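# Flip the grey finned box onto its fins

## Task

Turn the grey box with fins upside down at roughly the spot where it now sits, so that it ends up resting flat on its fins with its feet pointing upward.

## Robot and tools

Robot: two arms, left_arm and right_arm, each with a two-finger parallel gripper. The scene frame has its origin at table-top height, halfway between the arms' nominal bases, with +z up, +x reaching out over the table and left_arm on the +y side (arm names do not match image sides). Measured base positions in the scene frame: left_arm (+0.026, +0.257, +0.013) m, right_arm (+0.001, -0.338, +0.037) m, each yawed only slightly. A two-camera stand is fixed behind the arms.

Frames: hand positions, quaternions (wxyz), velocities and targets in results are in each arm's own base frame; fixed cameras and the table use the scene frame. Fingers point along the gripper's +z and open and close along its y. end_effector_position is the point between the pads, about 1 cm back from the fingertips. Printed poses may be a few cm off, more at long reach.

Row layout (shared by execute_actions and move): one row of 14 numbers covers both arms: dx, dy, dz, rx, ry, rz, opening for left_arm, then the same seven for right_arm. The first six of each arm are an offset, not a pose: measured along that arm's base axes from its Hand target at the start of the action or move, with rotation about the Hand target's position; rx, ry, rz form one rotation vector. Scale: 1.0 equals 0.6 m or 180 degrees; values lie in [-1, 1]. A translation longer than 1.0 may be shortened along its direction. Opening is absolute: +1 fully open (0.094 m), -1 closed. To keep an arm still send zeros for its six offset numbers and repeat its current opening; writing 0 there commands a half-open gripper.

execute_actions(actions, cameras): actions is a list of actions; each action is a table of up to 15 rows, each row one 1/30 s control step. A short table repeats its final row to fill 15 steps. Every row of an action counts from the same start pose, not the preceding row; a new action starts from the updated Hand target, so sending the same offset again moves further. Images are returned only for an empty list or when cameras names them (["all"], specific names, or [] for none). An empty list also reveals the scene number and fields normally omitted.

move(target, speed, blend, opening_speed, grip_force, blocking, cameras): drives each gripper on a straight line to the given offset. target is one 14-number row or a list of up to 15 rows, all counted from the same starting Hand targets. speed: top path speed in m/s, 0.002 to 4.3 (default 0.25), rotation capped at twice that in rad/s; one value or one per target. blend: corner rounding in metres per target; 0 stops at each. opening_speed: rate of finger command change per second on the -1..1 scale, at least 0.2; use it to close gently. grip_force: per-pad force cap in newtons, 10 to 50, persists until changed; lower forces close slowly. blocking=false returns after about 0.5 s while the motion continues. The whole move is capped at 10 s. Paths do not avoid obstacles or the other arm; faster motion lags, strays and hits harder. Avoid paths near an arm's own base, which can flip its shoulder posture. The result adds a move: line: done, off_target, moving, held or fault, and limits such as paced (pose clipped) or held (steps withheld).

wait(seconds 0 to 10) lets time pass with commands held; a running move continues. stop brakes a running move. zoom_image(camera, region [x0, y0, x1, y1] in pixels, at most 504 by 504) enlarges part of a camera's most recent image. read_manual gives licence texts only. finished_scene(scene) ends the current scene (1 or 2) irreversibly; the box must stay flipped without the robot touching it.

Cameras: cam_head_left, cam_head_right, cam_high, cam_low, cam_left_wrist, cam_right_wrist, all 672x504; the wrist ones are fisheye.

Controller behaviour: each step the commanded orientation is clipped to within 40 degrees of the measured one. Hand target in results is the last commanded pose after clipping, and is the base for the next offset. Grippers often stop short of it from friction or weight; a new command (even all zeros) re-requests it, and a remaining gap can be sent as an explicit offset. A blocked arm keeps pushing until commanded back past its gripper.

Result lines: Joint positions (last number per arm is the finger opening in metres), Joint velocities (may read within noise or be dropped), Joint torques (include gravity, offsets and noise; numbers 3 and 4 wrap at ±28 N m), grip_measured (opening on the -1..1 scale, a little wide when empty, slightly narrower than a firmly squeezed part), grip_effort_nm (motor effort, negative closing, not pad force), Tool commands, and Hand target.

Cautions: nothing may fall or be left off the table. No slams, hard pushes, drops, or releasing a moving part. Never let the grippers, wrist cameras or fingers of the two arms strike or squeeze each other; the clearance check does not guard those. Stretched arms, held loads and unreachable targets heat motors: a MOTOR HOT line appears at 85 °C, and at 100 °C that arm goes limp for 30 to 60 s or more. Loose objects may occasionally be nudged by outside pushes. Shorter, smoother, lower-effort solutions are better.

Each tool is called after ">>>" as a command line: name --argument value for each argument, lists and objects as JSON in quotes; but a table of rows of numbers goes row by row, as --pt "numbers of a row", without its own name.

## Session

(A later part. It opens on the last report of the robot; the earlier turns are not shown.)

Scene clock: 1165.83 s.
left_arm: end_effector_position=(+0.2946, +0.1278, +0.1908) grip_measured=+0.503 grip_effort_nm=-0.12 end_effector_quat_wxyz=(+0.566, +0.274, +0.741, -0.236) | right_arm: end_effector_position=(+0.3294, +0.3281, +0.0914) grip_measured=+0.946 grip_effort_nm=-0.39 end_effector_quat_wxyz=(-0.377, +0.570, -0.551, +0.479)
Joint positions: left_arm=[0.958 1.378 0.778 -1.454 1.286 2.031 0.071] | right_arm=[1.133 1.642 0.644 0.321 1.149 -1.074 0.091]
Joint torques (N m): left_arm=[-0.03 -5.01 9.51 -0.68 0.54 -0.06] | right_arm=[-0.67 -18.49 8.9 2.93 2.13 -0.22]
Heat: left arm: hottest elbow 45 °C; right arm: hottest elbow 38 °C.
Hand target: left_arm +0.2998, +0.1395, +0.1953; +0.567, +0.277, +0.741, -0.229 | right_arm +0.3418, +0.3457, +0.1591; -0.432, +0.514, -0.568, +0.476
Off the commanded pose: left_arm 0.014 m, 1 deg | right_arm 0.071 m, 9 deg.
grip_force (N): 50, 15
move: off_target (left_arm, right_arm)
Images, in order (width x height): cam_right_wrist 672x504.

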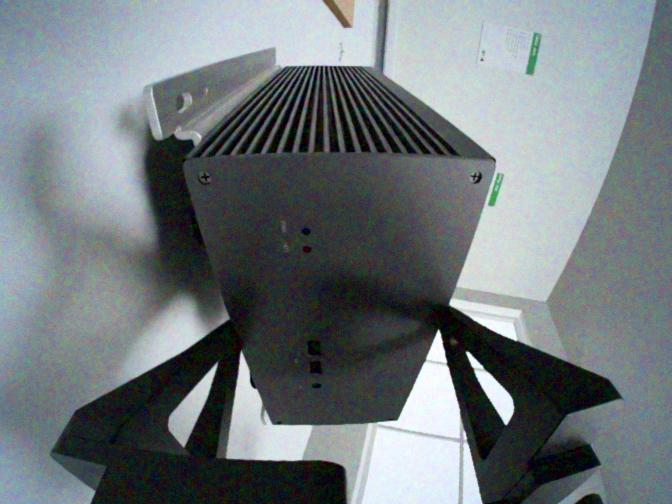

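>>> move --target '[0,0,0,0,0,0,0.5, 0,0,0,0,0,0,1.0]' --speed 0.03 --opening_speed 0.25 --cameras '["cam_right_wrist"]'

>>> move --target '[0,0,0,0,0,0,0.5, 0.025,-0.0025,-0.006,0,0,0,1.0]' --speed 0.03 --cameras '["cam_right_wrist","cam_left_wrist"]'

Scene clock: 1182.53 s.
left_arm: end_effector_position=(+0.2946, +0.1278, +0.1908) grip_measured=+0.503 grip_effort_nm=-0.12 end_effector_quat_wxyz=(+0.566, +0.274, +0.741, -0.236) | right_arm: end_effector_position=(+0.3300, +0.3275, +0.0998) grip_measured=+1.000 grip_effort_nm=-0.05 end_effector_quat_wxyz=(-0.383, +0.563, -0.553, +0.480)
Joint positions: left_arm=[0.958 1.378 0.778 -1.454 1.286 2.031 0.071] | right_arm=[1.132 1.623 0.644 0.321 1.156 -1.076 0.094]
Joint torques (N m): left_arm=[-0.09 -5.25 9.5 -0.65 0.53 -0.07] | right_arm=[-0.79 -16.91 9.25 2.93 1.79 -0.14]
Heat: left arm: hottest elbow 45 °C; right arm: hottest elbow 39 °C.
Hand target: left_arm +0.2998, +0.1395, +0.1953; +0.567, +0.277, +0.741, -0.229 | right_arm +0.3419, +0.3456, +0.1590; -0.432, +0.514, -0.568, +0.476
Off the commanded pose: left_arm 0.014 m, 1 deg | right_arm 0.063 m, 8 deg.
grip_force (N): 50, 15
move: off_target (left_arm, right_arm)
Images, in order (width x height): cam_right_wrist 672x504.

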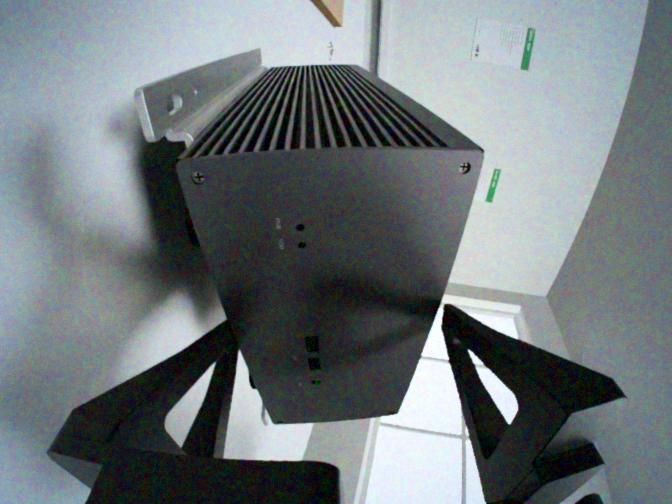

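Scene clock: 1183.77 s.
left_arm: end_effector_position=(+0.2946, +0.1278, +0.1908) grip_measured=+0.503 grip_effort_nm=-0.12 end_effector_quat_wxyz=(+0.566, +0.274, +0.741, -0.236) | right_arm: end_effector_position=(+0.3336, +0.3299, +0.1019) grip_measured=+1.000 grip_effort_nm=-0.05 end_effector_quat_wxyz=(-0.382, +0.571, -0.544, +0.481)
Joint positions: left_arm=[0.958 1.378 0.778 -1.454 1.286 2.031 0.071] | right_arm=[1.125 1.623 0.644 0.353 1.139 -1.127 0.094]
Joint torques (N m): left_arm=[-0.09 -5.13 9.46 -0.64 0.53 -0.07] | right_arm=[-2.84 -14.8 9.5 3.95 1.28 -0.13]
Heat: left arm: hottest elbow 45 °C; right arm: hottest elbow 39 °C.
Hand target: left_arm +0.2998, +0.1395, +0.1953; +0.567, +0.277, +0.741, -0.229 | right_arm +0.3568, +0.3442, +0.1554; -0.432, +0.514, -0.568, +0.476
Off the commanded pose: left_arm 0.014 m, 1 deg | right_arm 0.060 m, 9 deg.
grip_force (N): 50, 15
move: off_target (left_arm, right_arm)
Images, in order (width x height): cam_left_wrist 672x504, cam_right_wrist 672x504.

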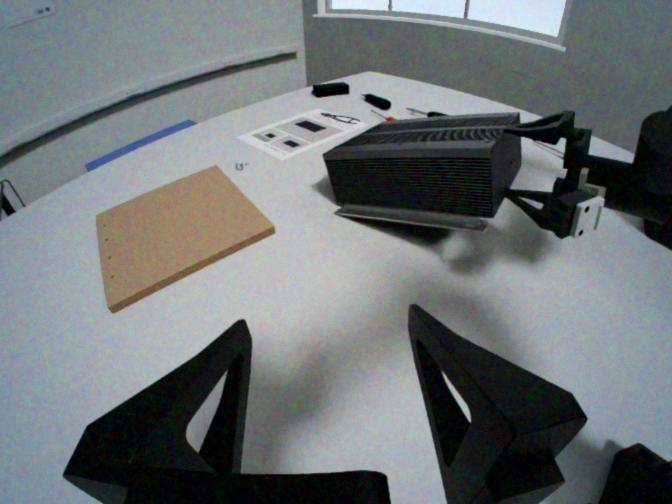

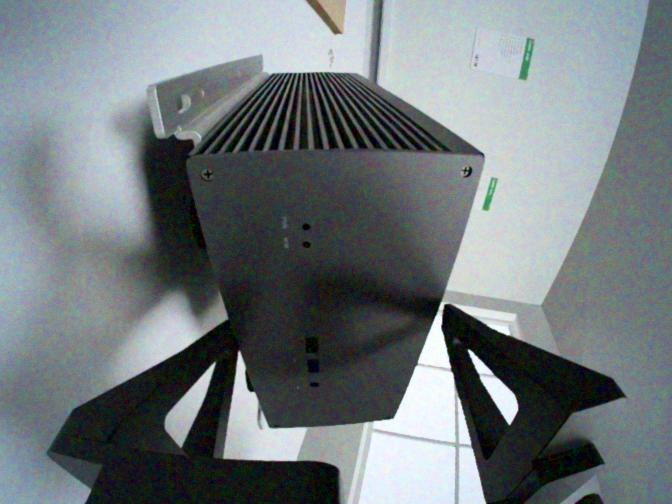

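>>> move --target '[0,0,0,0,0,0,0.5, 0.025,-0.0025,-0.006,0,0,0,1.0]' --speed 0.03 --cameras '["cam_right_wrist","cam_left_wrist"]'

Scene clock: 1193.13 s.
left_arm: end_effector_position=(+0.2946, +0.1278, +0.1908) grip_measured=+0.503 grip_effort_nm=-0.12 end_effector_quat_wxyz=(+0.566, +0.274, +0.741, -0.236) | right_arm: end_effector_position=(+0.3447, +0.3273, +0.1006) grip_measured=+1.000 grip_effort_nm=-0.05 end_effector_quat_wxyz=(-0.384, +0.572, -0.545, +0.478)
Joint positions: left_arm=[0.958 1.378 0.778 -1.454 1.286 2.031 0.071] | right_arm=[1.094 1.633 0.644 0.397 1.109 -1.161 0.094]
Joint torques (N m): left_arm=[0.09 -5.13 9.55 -0.69 0.53 -0.06] | right_arm=[-3.31 -13.39 10.06 4.11 1.24 -0.2]
Heat: left arm: hottest elbow 45 °C; right arm: hottest elbow 39 °C.
Hand target: left_arm +0.2998, +0.1395, +0.1953; +0.567, +0.277, +0.741, -0.229 | right_arm +0.3718, +0.3426, +0.1519; -0.432, +0.514, -0.568, +0.476
Off the commanded pose: left_arm 0.014 m, 1 deg | right_arm 0.060 m, 9 deg.
grip_force (N): 50, 15
move: off_target (left_arm, right_arm)
Images, in order (width x height): cam_left_wrist 672x504, cam_right_wrist 672x504.

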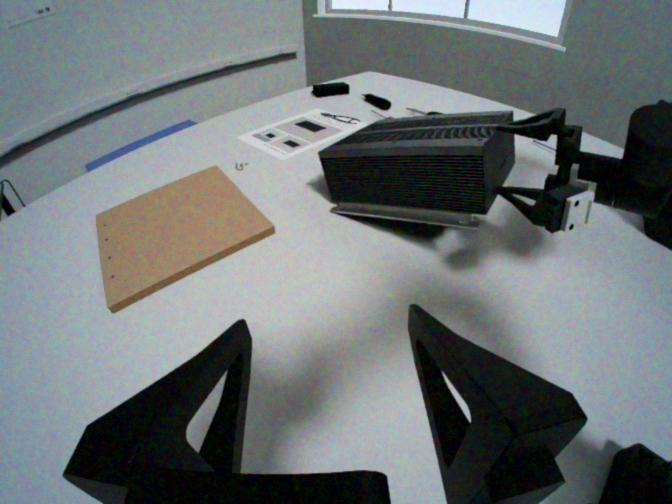

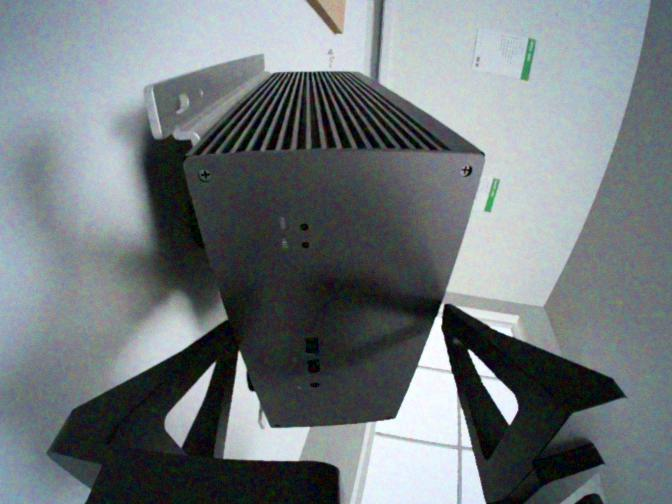

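>>> execute_actions --actions '[]'

>>> zoom_image --camera "cam_low" --region '[220, 210, 420, 320]'

>>> zoom_image --camera "cam_left_wrist" --region '[290, 80, 620, 280]'

Scene clock: 1260.63 s.
left_arm: end_effector_position=(+0.2946, +0.1278, +0.1908) grip_measured=+0.503 grip_effort_nm=-0.12 end_effector_quat_wxyz=(+0.566, +0.274, +0.741, -0.236) | right_arm: end_effector_position=(+0.3447, +0.3273, +0.1006) grip_measured=+1.000 grip_effort_nm=-0.05 end_effector_quat_wxyz=(-0.384, +0.572, -0.545, +0.478)
Joint positions: left_arm=[0.958 1.378 0.778 -1.454 1.286 2.031 0.071] | right_arm=[1.094 1.633 0.644 0.397 1.109 -1.162 0.094]
Joint velocities: within noise
Joint torques (N m): left_arm=[-0.09 -5.01 9.5 -0.64 0.54 -0.08] | right_arm=[-3.14 -13.74 9.96 4.12 1.25 -0.21]
Heat: left arm: hottest elbow 45 °C; right arm: hottest elbow 42 °C.
Hand target: left_arm +0.2998, +0.1395, +0.1953; +0.567, +0.277, +0.741, -0.229 | right_arm +0.3718, +0.3426, +0.1519; -0.432, +0.514, -0.568, +0.476
Tool commands: left_gripper/opening=+0.5 right_gripper/opening=+1.0
Off the commanded pose: left_arm 0.014 m, 1 deg | right_arm 0.060 m, 9 deg.
grip_force (N): 50, 15

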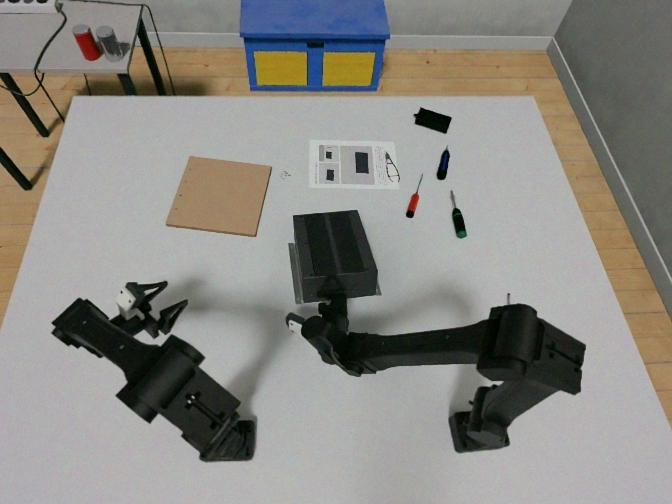

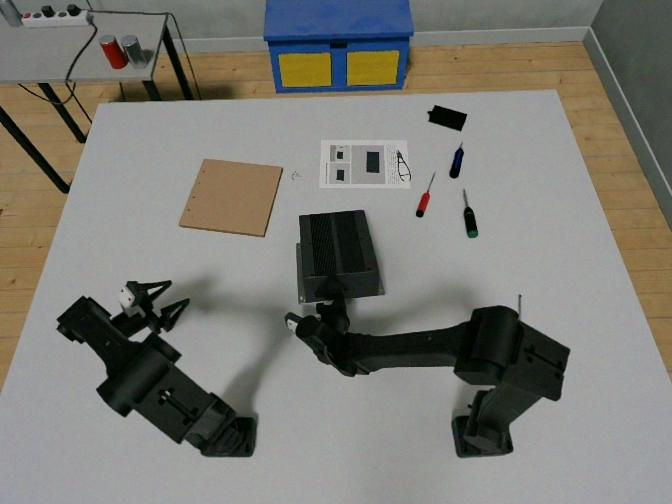

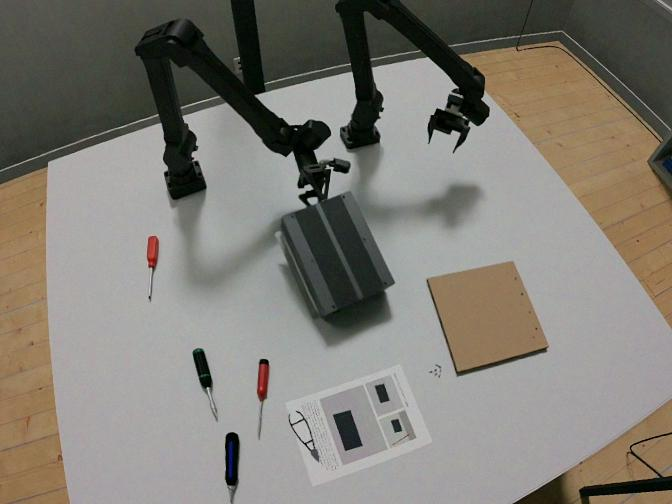

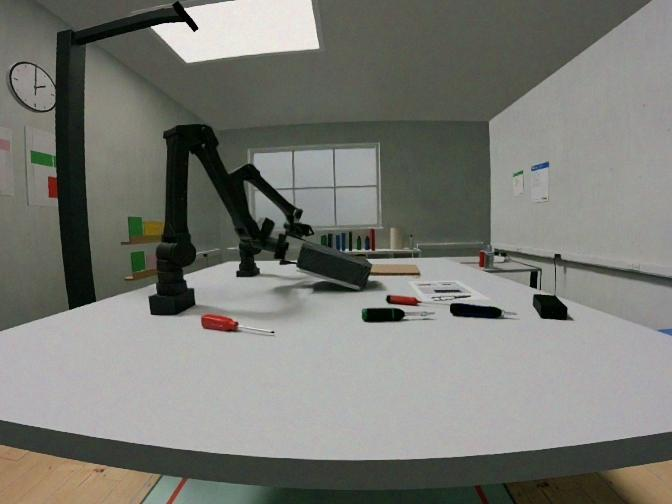

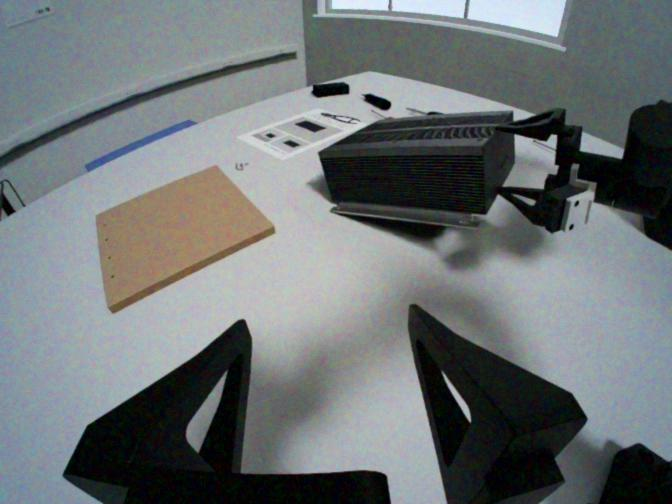

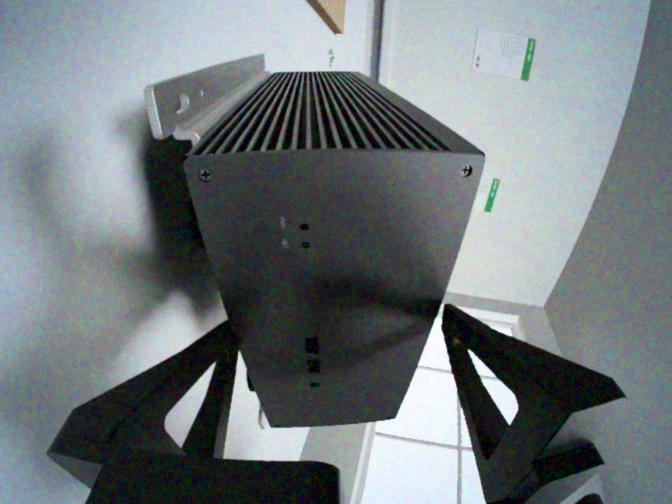

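Scaled by 2.520.

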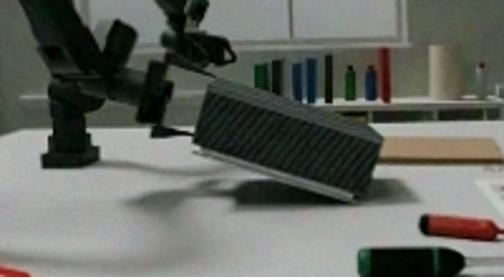

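Scaled by 1.527 from the camera's 672x504 image, which has a finer 960x720 frame.

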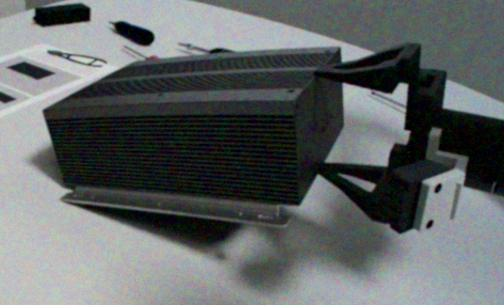

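>>> move --target '[0,0,0,0,0,0,0.5, -0.02,-0.015,0,0,0,0,0.8]' --speed 0.03 --opening_speed 0.25 --cameras '["cam_right_wrist","cam_low"]'

>>> zoom_image --camera "cam_low" --region '[220, 210, 420, 320]'

Scene clock: 1358.20 s.
left_arm: end_effector_position=(+0.2946, +0.1278, +0.1908) grip_measured=+0.503 grip_effort_nm=-0.12 end_effector_quat_wxyz=(+0.566, +0.274, +0.741, -0.236) | right_arm: end_effector_position=(+0.3448, +0.3266, +0.1004) grip_measured=+0.804 grip_effort_nm=-0.21 end_effector_quat_wxyz=(-0.385, +0.570, -0.547, +0.477)
Joint positions: left_arm=[0.958 1.378 0.778 -1.454 1.286 2.031 0.071] | right_arm=[1.094 1.633 0.643 0.398 1.11 -1.157 0.085]
Joint torques (N m): left_arm=[-0.03 -5.07 9.51 -0.65 0.53 -0.06] | right_arm=[-1.38 -16.09 7.69 3.9 1.72 -0.05]
Heat: left arm: hottest elbow 45 °C; right arm: hottest elbow 44 °C.
Hand target: left_arm +0.2998, +0.1395, +0.1953; +0.567, +0.277, +0.741, -0.229 | right_arm +0.3599, +0.3336, +0.1519; -0.432, +0.514, -0.568, +0.476
Off the commanded pose: left_arm 0.014 m, 1 deg | right_arm 0.054 m, 9 deg.
grip_force (N): 50, 15
move: off_target (left_arm, right_arm)
Images, in order (width x height): cam_low 672x504, cam_right_wrist 672x504.

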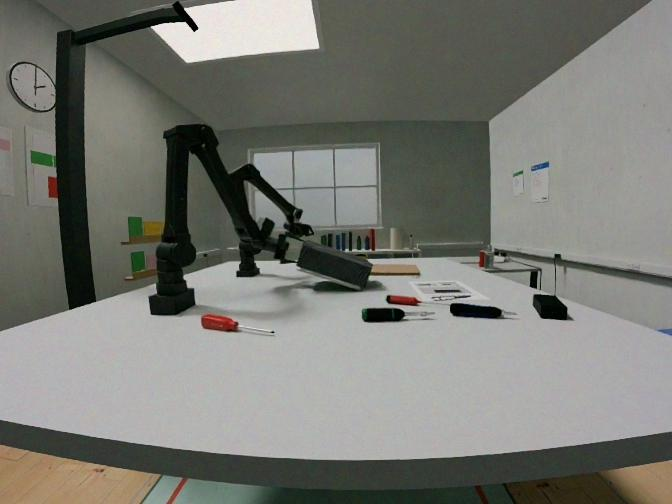

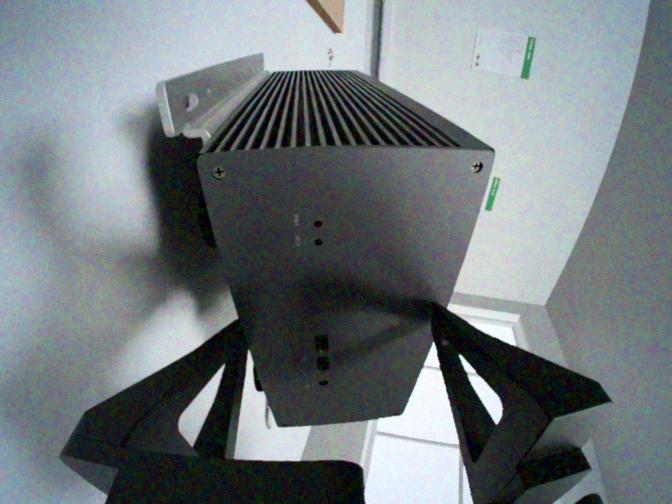

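Scaled by 2.520.

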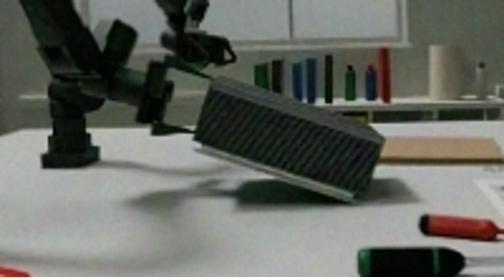

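>>> move --target '[0,0,0,0,0,0,0.5, 0,0,0,0,0,0,1.0]' --speed 0.03 --opening_speed 0.5 --cameras '["cam_right_wrist","cam_low"]'

>>> zoom_image --camera "cam_low" --region '[220, 210, 420, 320]'

Scene clock: 1380.83 s.
left_arm: end_effector_position=(+0.2946, +0.1278, +0.1908) grip_measured=+0.503 grip_effort_nm=-0.12 end_effector_quat_wxyz=(+0.566, +0.274, +0.741, -0.236) | right_arm: end_effector_position=(+0.3446, +0.3262, +0.1000) grip_measured=+1.000 grip_effort_nm=-0.04 end_effector_quat_wxyz=(-0.384, +0.570, -0.547, +0.477)
Joint positions: left_arm=[0.958 1.378 0.778 -1.454 1.286 2.031 0.071] | right_arm=[1.094 1.633 0.642 0.398 1.11 -1.156 0.094]
Joint torques (N m): left_arm=[-0.03 -5.07 9.5 -0.65 0.54 -0.06] | right_arm=[-2.08 -15.62 7.83 3.93 1.73 -0.04]
Heat: left arm: hottest elbow 45 °C; right arm: hottest elbow 41 °C.
Hand target: left_arm +0.2998, +0.1395, +0.1953; +0.567, +0.277, +0.741, -0.229 | right_arm +0.3599, +0.3336, +0.1519; -0.432, +0.514, -0.568, +0.476
Off the commanded pose: left_arm 0.014 m, 1 deg | right_arm 0.055 m, 9 deg.
grip_force (N): 50, 15
move: off_target (left_arm, right_arm)
Images, in order (width x height): cam_low 672x504, cam_right_wrist 672x504.

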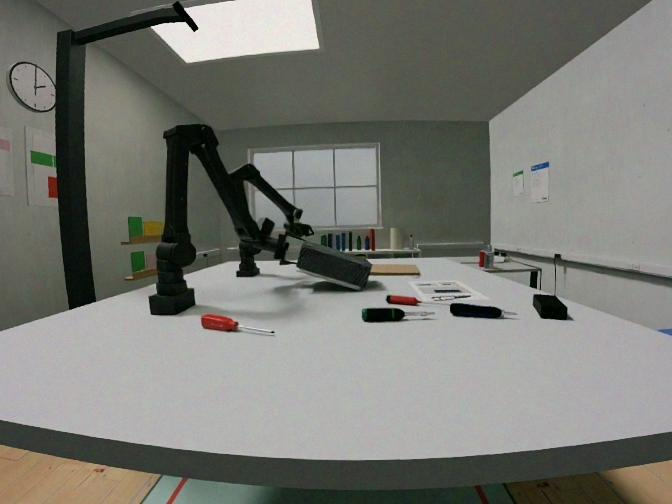

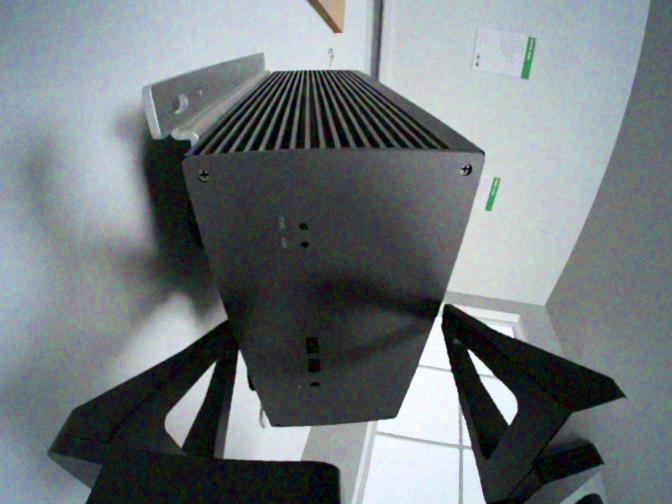

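Scaled by 2.520.

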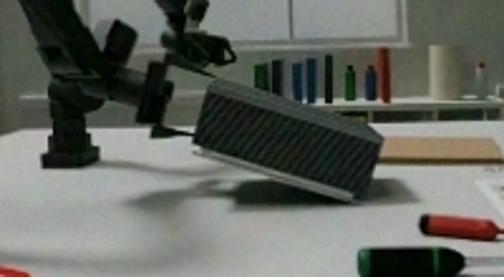

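>>> move --target '[0,0,0,0,0,0,0.5, 0,0,-0.045,0,0,0,1.0]' --speed 0.03 --cameras '["cam_right_wrist","cam_low"]'

>>> zoom_image --camera "cam_low" --region '[220, 210, 420, 320]'

Scene clock: 1391.07 s.
left_arm: end_effector_position=(+0.2946, +0.1278, +0.1908) grip_measured=+0.503 grip_effort_nm=-0.12 end_effector_quat_wxyz=(+0.566, +0.274, +0.741, -0.236) | right_arm: end_effector_position=(+0.3412, +0.3191, +0.0779) grip_measured=+1.000 grip_effort_nm=-0.06 end_effector_quat_wxyz=(-0.383, +0.569, -0.548, +0.478)
Joint positions: left_arm=[0.958 1.378 0.778 -1.454 1.286 2.031 0.071] | right_arm=[1.094 1.687 0.614 0.473 1.113 -1.15 0.094]
Joint torques (N m): left_arm=[0.03 -5.19 9.47 -0.65 0.53 -0.05] | right_arm=[-2.02 -14.68 8.05 4.18 1.58 -0.1]
Heat: left arm: hottest elbow 45 °C; right arm: hottest elbow 41 °C.
Hand target: left_arm +0.2998, +0.1395, +0.1953; +0.567, +0.277, +0.741, -0.229 | right_arm +0.3599, +0.3335, +0.1249; -0.432, +0.514, -0.568, +0.476
Off the commanded pose: left_arm 0.014 m, 1 deg | right_arm 0.053 m, 9 deg.
grip_force (N): 50, 15
move: off_target (left_arm, right_arm)
Images, in order (width x height): cam_low 672x504, cam_right_wrist 672x504.

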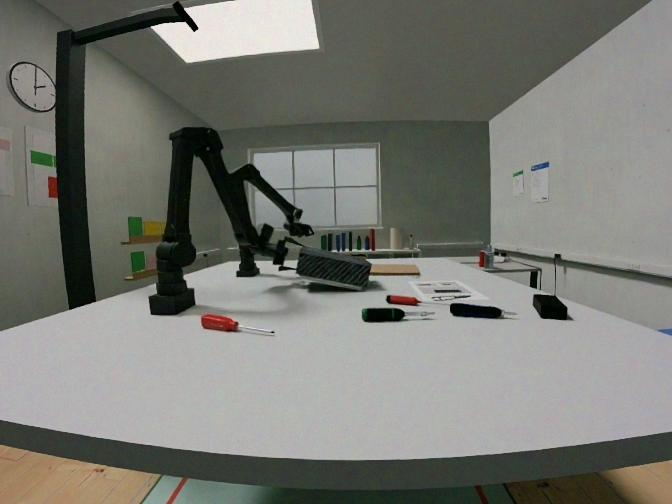

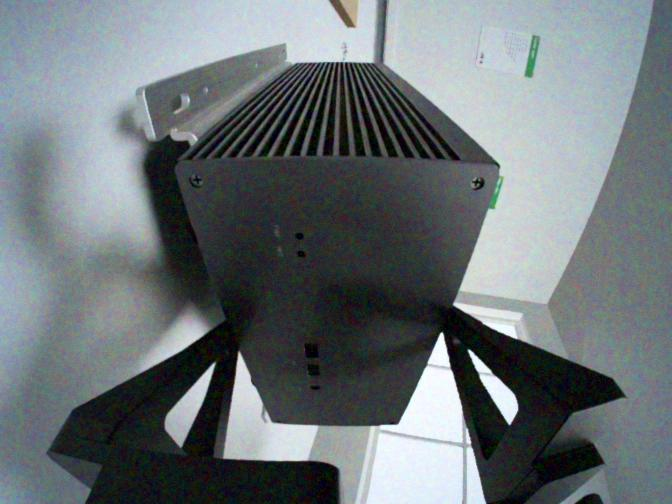

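Scaled by 2.520.

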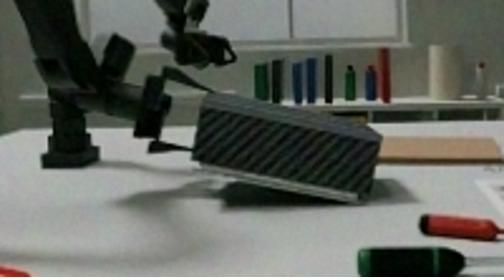

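>>> move --target '[0,0,0,0,0,0,0.5, -0.01,-0.008,0,0,0,0,0.86]' --speed 0.03 --opening_speed 0.25 --cameras '["cam_right_wrist"]'

Scene clock: 1406.63 s.
left_arm: end_effector_position=(+0.2946, +0.1278, +0.1908) grip_measured=+0.503 grip_effort_nm=-0.12 end_effector_quat_wxyz=(+0.566, +0.274, +0.741, -0.236) | right_arm: end_effector_position=(+0.3406, +0.3180, +0.0773) grip_measured=+0.948 grip_effort_nm=-0.39 end_effector_quat_wxyz=(-0.384, +0.569, -0.549, +0.478)
Joint positions: left_arm=[0.958 1.378 0.778 -1.454 1.286 2.031 0.071] | right_arm=[1.094 1.687 0.61 0.479 1.113 -1.148 0.092]
Joint torques (N m): left_arm=[0.03 -5.01 9.51 -0.69 0.53 -0.07] | right_arm=[-1.14 -15.21 7.01 4 1.8 -0.06]
Heat: left arm: hottest elbow 46 °C; right arm: hottest elbow 41 °C.
Hand target: left_arm +0.2998, +0.1395, +0.1953; +0.567, +0.277, +0.741, -0.229 | right_arm +0.3539, +0.3288, +0.1249; -0.432, +0.514, -0.568, +0.476
Off the commanded pose: left_arm 0.014 m, 1 deg | right_arm 0.050 m, 9 deg.
grip_force (N): 50, 15
move: off_target (left_arm, right_arm)
Images, in order (width x height): cam_right_wrist 672x504.

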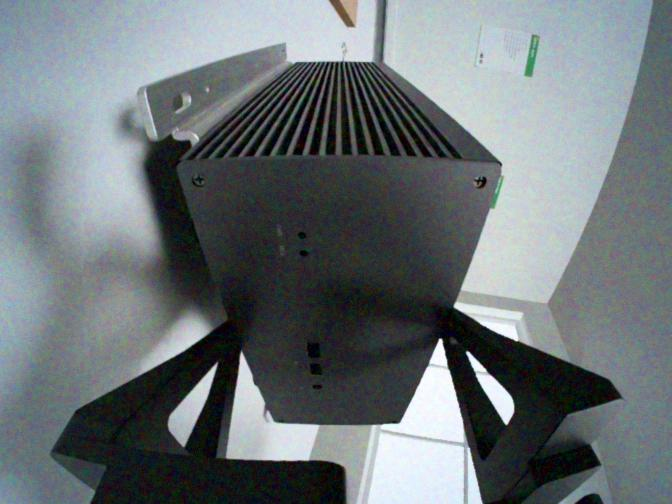

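>>> move --target '[0,0,0,0,0,0,0.5, 0.0,0.05,0.005,0,0,0,0.86]' --speed 0.04 --cameras '["cam_right_wrist","cam_head_left"]'

Scene clock: 1469.37 s.
left_arm: end_effector_position=(+0.2946, +0.1278, +0.1908) grip_measured=+0.503 grip_effort_nm=-0.12 end_effector_quat_wxyz=(+0.566, +0.274, +0.741, -0.236) | right_arm: end_effector_position=(+0.3392, +0.3190, +0.0767) grip_measured=+0.947 grip_effort_nm=-0.39 end_effector_quat_wxyz=(-0.376, +0.560, -0.553, +0.488)
Joint positions: left_arm=[0.958 1.378 0.778 -1.454 1.286 2.031 0.071] | right_arm=[1.104 1.699 0.629 0.437 1.153 -1.114 0.091]
Joint torques (N m): left_arm=[-0.03 -4.89 9.5 -0.65 0.54 -0.07] | right_arm=[0.85 -14.27 11.26 2.67 1.47 -0.01]
Heat: left arm: hottest elbow 46 °C; right arm: hottest elbow 39 °C.
Hand target: left_arm +0.2998, +0.1395, +0.1953; +0.567, +0.277, +0.741, -0.229 | right_arm +0.3538, +0.3589, +0.1278; -0.432, +0.514, -0.568, +0.476
Off the commanded pose: left_arm 0.014 m, 1 deg | right_arm 0.066 m, 9 deg.
grip_force (N): 50, 15
move: off_target (left_arm, right_arm)
Images, in order (width x height): cam_head_left 672x504, cam_right_wrist 672x504.

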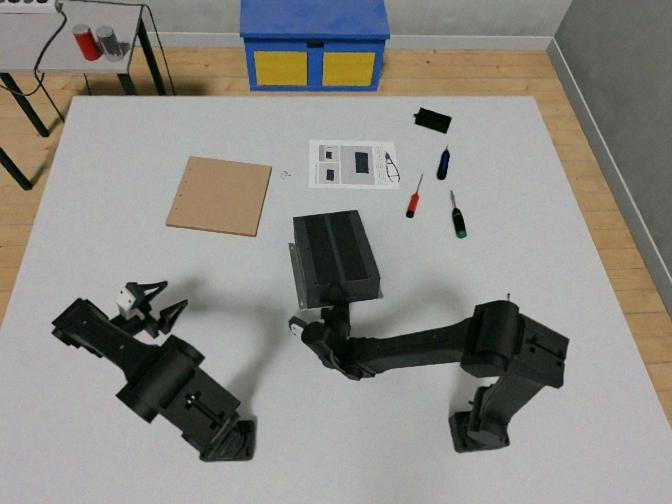

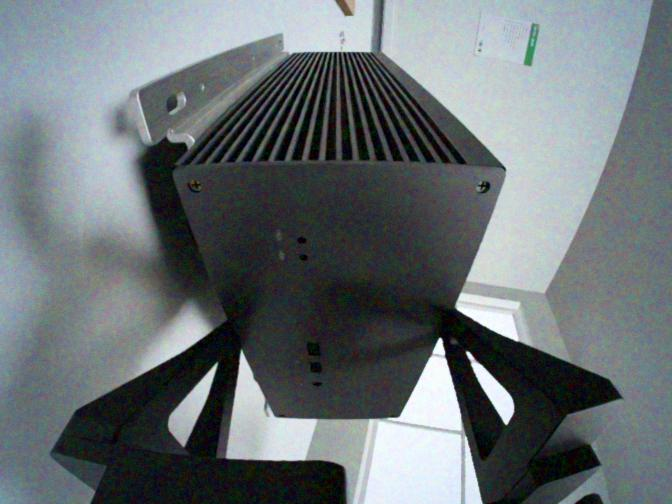

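>>> move --target '[0,0,0,0,0,0,0.5, 0.0,0.06,0.0,0,0,0,0.86]' --speed 0.04 --cameras '["cam_right_wrist","cam_head_left"]'

Scene clock: 1478.80 s.
left_arm: end_effector_position=(+0.2946, +0.1278, +0.1908) grip_measured=+0.503 grip_effort_nm=-0.12 end_effector_quat_wxyz=(+0.566, +0.274, +0.741, -0.236) | right_arm: end_effector_position=(+0.3398, +0.3516, +0.0712) grip_measured=+0.947 grip_effort_nm=-0.39 end_effector_quat_wxyz=(-0.381, +0.553, -0.561, +0.484)
Joint positions: left_arm=[0.958 1.378 0.778 -1.454 1.286 2.031 0.071] | right_arm=[1.139 1.76 0.721 0.35 1.182 -1.029 0.091]
Joint torques (N m): left_arm=[-0.09 -5.13 9.47 -0.65 0.54 -0.07] | right_arm=[1.2 -15.97 11.93 2.47 1.59 -0.35]
Heat: left arm: hottest elbow 46 °C; right arm: hottest elbow 42 °C.
Hand target: left_arm +0.2998, +0.1395, +0.1953; +0.567, +0.277, +0.741, -0.229 | right_arm +0.3539, +0.3947, +0.1277; -0.432, +0.514, -0.568, +0.476
Off the commanded pose: left_arm 0.014 m, 1 deg | right_arm 0.073 m, 7 deg.
grip_force (N): 50, 15
move: off_target (left_arm, right_arm)
Images, in order (width x height): cam_head_left 672x504, cam_right_wrist 672x504.

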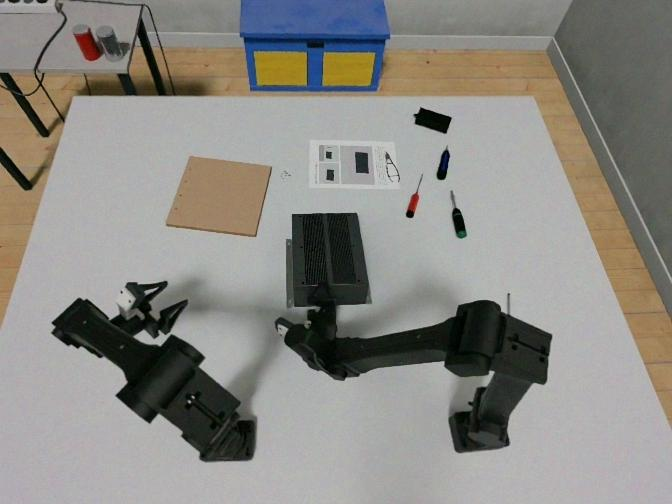

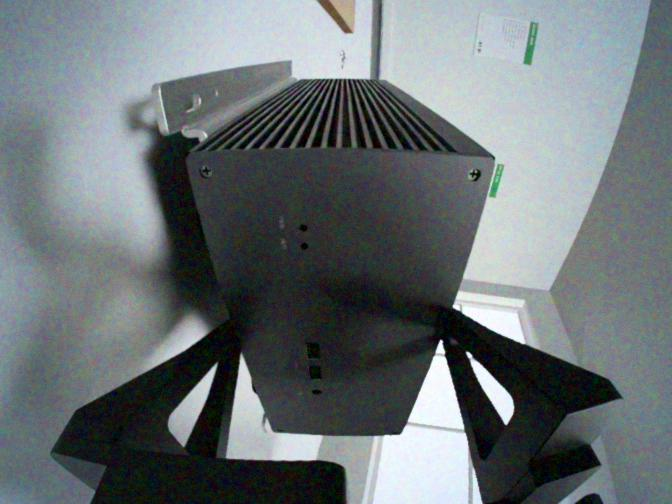

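>>> move --target '[0,0,0,0,0,0,0.5, 0.0,0.0,0.0,0,0,0,0.8]' --speed 0.04 --grip_force '[50,30]' --opening_speed 0.25 --cameras '["cam_right_wrist"]'

Scene clock: 1504.80 s.
left_arm: end_effector_position=(+0.2946, +0.1278, +0.1908) grip_measured=+0.503 grip_effort_nm=-0.12 end_effector_quat_wxyz=(+0.566, +0.274, +0.741, -0.236) | right_arm: end_effector_position=(+0.3397, +0.3518, +0.0713) grip_measured=+0.933 grip_effort_nm=-0.67 end_effector_quat_wxyz=(-0.382, +0.552, -0.562, +0.483)
Joint positions: left_arm=[0.958 1.378 0.778 -1.454 1.286 2.031 0.071] | right_arm=[1.139 1.76 0.721 0.349 1.182 -1.027 0.091]
Joint torques (N m): left_arm=[0.03 -4.95 9.48 -0.65 0.54 -0.07] | right_arm=[1.03 -15.56 12 2.4 1.58 -0.34]
Heat: left arm: hottest elbow 46 °C; right arm: hottest elbow 42 °C.
Hand target: left_arm +0.2998, +0.1395, +0.1953; +0.567, +0.277, +0.741, -0.229 | right_arm +0.3538, +0.3949, +0.1278; -0.432, +0.514, -0.568, +0.476
Off the commanded pose: left_arm 0.014 m, 1 deg | right_arm 0.072 m, 7 deg.
grip_force (N): 50, 30
move: off_target (left_arm, right_arm)
Images, in order (width x height): cam_right_wrist 672x504.

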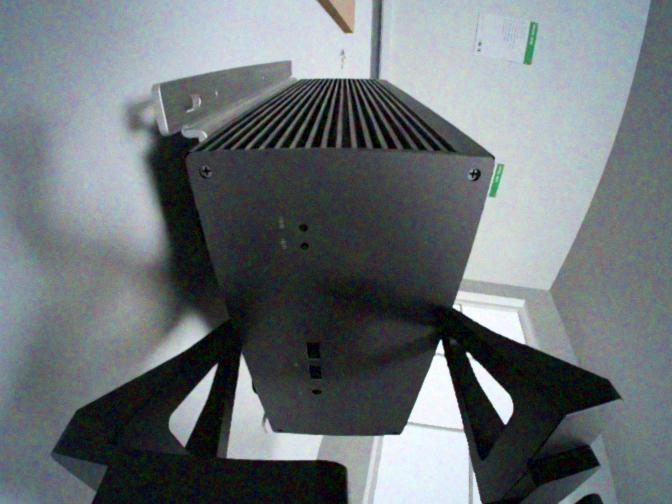

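>>> move --pt "0.2003 -0.0992 0.1745 0.1714 0.3917 0.182 -1 0 0 0 0 0 0 0.8" --pt "0.5003 -0.3658 0.1245 0.1714 0.3917 0.182 -1 0 0 0 0 0 0 0.8" --pt "0.55 -0.6058 0.0912 0.1714 0.3917 0.182 -1 0 0 0 0 0 0 0.8" --speed 0.2 --blend '[0.03,0.03,0]' --grip_force '[20,30]' --cameras '["all"]'

Scene clock: 1583.97 s.
left_arm: end_effector_position=(+0.6198, -0.2236, +0.2504) grip_measured=-0.984 grip_effort_nm=-0.45 end_effector_quat_wxyz=(+0.038, +0.033, +0.999, -0.010) | right_arm: end_effector_position=(+0.3397, +0.3518, +0.0713) grip_measured=+0.933 grip_effort_nm=-0.67 end_effector_quat_wxyz=(-0.382, +0.552, -0.562, +0.483)
Joint positions: left_arm=[-0.347 2.072 2.25 -1.67 -0.006 -0.281 0.001] | right_arm=[1.139 1.76 0.721 0.349 1.182 -1.027 0.091]
Joint torques (N m): left_arm=[-0.44 -17.85 12.4 0.43 -0.01 -0.33] | right_arm=[0.91 -15.74 11.81 2.47 1.6 -0.34]
Heat: left arm: hottest elbow 47 °C; right arm: hottest elbow 46 °C.
Hand target: left_arm +0.6299, -0.2239, +0.2501; -0.002, +0.024, +1.000, +0.004 | right_arm +0.3538, +0.3949, +0.1278; -0.432, +0.514, -0.568, +0.476
Off the commanded pose: left_arm 0.010 m, 5 deg | right_arm 0.072 m, 7 deg.
joint sent to its limit (left arm) — joint 4 (wrist pitch), lower limit. The joint targets are off in orientation, not in position.
grip_force (N): 20, 30
move: off_target (left_arm, right_arm)

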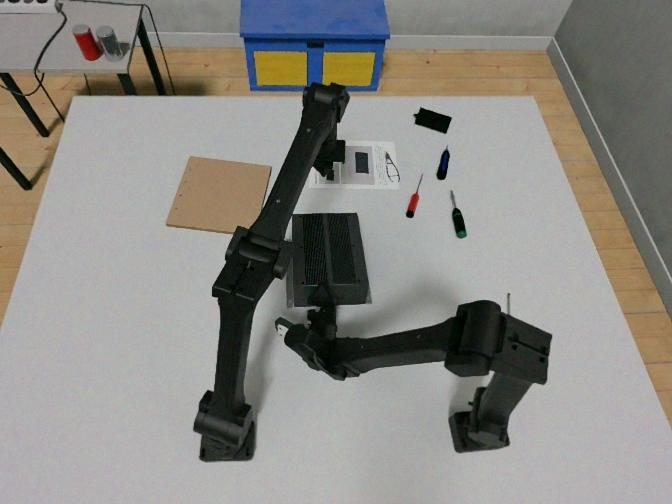

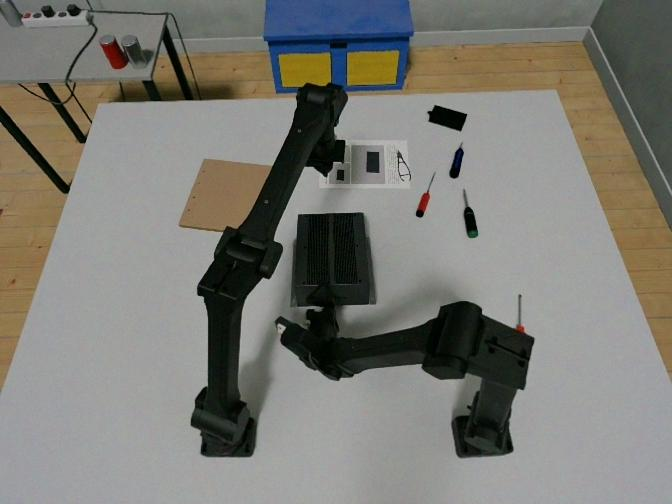

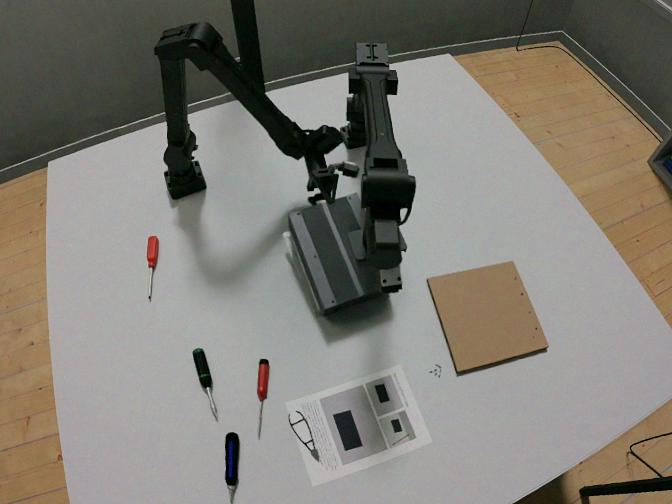

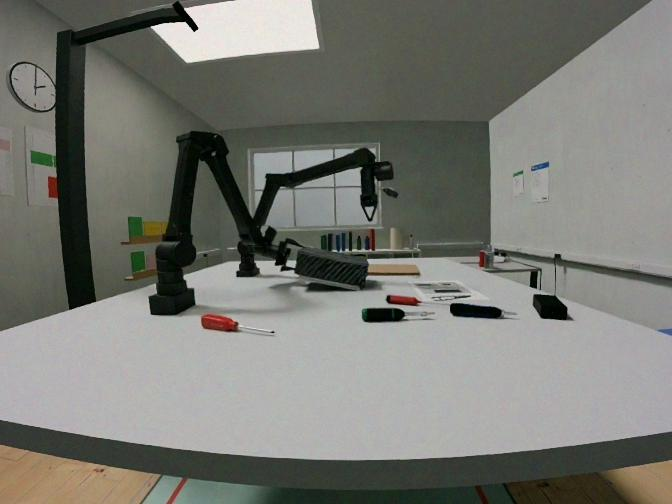

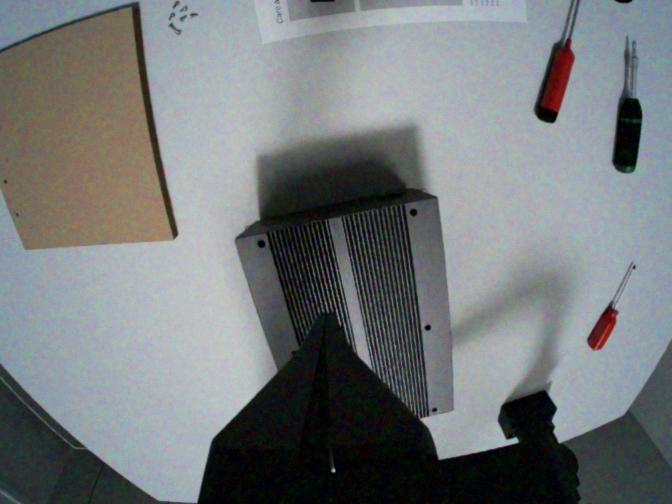

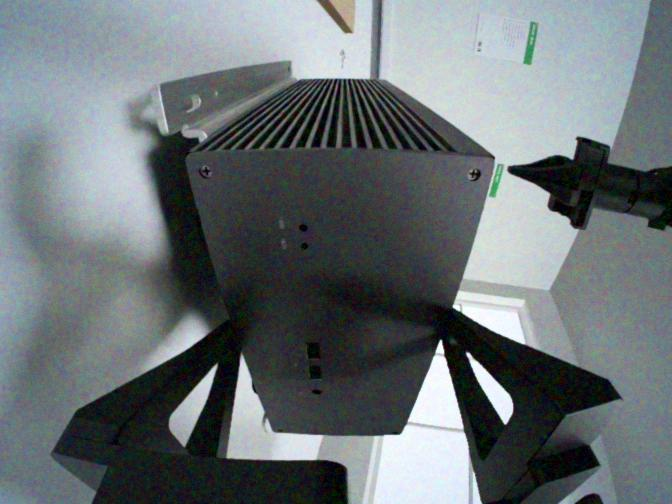

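>>> move --target '[0.0585,0,0,0,0,0,-1, 0,0,0,0,0,0,0.8]' --speed 0.15 --cameras '["cam_left_wrist"]'

Scene clock: 1611.63 s.
left_arm: end_effector_position=(+0.6545, -0.2261, +0.2527) grip_measured=-0.984 grip_effort_nm=-0.45 end_effector_quat_wxyz=(+0.066, +0.026, +0.997, -0.018) | right_arm: end_effector_position=(+0.3397, +0.3518, +0.0713) grip_measured=+0.933 grip_effort_nm=-0.67 end_effector_quat_wxyz=(-0.382, +0.552, -0.562, +0.483)
Joint positions: left_arm=[-0.333 2.155 2.391 -1.67 -0.006 -0.281 0.001] | right_arm=[1.139 1.76 0.721 0.349 1.182 -1.027 0.091]
Joint torques (N m): left_arm=[-0.21 -18.61 12.38 0.53 0.04 -0.15] | right_arm=[0.5 -15.56 11.93 2.41 1.59 -0.37]
Heat: left arm: hottest elbow 52 °C; right arm: hottest elbow 47 °C.
Hand target: left_arm +0.6649, -0.2240, +0.2501; -0.002, +0.024, +1.000, +0.004 | right_arm +0.3538, +0.3949, +0.1278; -0.432, +0.514, -0.568, +0.476
Off the commanded pose: left_arm 0.011 m, 8 deg | right_arm 0.072 m, 7 deg.
joint sent to its limit (left arm) — joint 4 (wrist pitch), lower limit. The joint targets are off in orientation, not in position.
grip_force (N): 20, 30
move: off_target (left_arm, right_arm)
Images, in order (width x height): cam_left_wrist 672x504.

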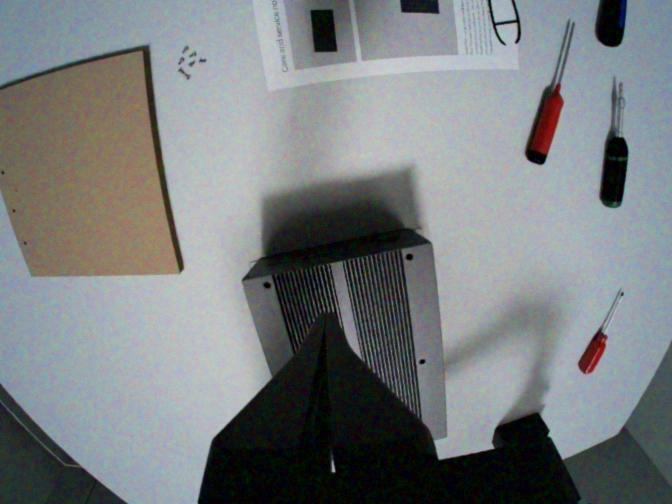

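>>> move --target '[0.0,0,-0.16,0,0,0,-1, 0,0,0,0,0,0,0.8]' --speed 0.12 --cameras '["cam_left_wrist","cam_low"]'

Scene clock: 1630.67 s.
left_arm: end_effector_position=(+0.6583, -0.2274, +0.1680) grip_measured=-0.984 grip_effort_nm=-0.45 end_effector_quat_wxyz=(+0.003, +0.026, +1.000, +0.002) | right_arm: end_effector_position=(+0.3397, +0.3518, +0.0713) grip_measured=+0.933 grip_effort_nm=-0.67 end_effector_quat_wxyz=(-0.382, +0.552, -0.562, +0.483)
Joint positions: left_arm=[-0.333 2.261 2.358 -1.663 -0.006 -0.281 0.001] | right_arm=[1.139 1.76 0.721 0.349 1.182 -1.027 0.091]
Joint torques (N m): left_arm=[-0.15 -19.9 9.87 0.91 0.01 -0.17] | right_arm=[0.67 -15.33 11.95 2.25 1.64 -0.35]
Heat: left arm: hottest elbow 53 °C; right arm: hottest elbow 47 °C.
Hand target: left_arm +0.6650, -0.2240, +0.1542; -0.002, +0.024, +1.000, +0.004 | right_arm +0.3538, +0.3949, +0.1278; -0.432, +0.514, -0.568, +0.476
Off the commanded pose: left_arm 0.016 m, 1 deg | right_arm 0.072 m, 7 deg.
grip_force (N): 20, 30
move: off_target (left_arm, right_arm)
Images, in order (width x height): cam_low 672x504, cam_left_wrist 672x504.

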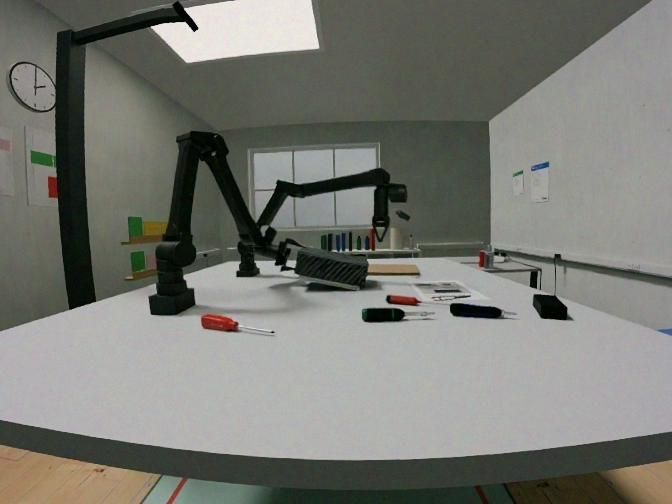

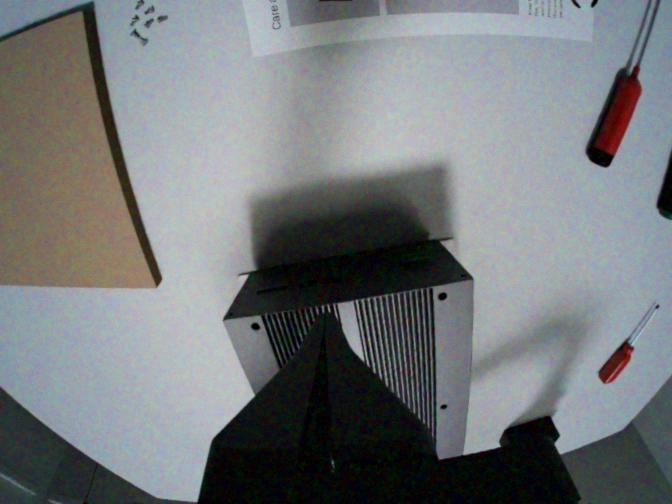

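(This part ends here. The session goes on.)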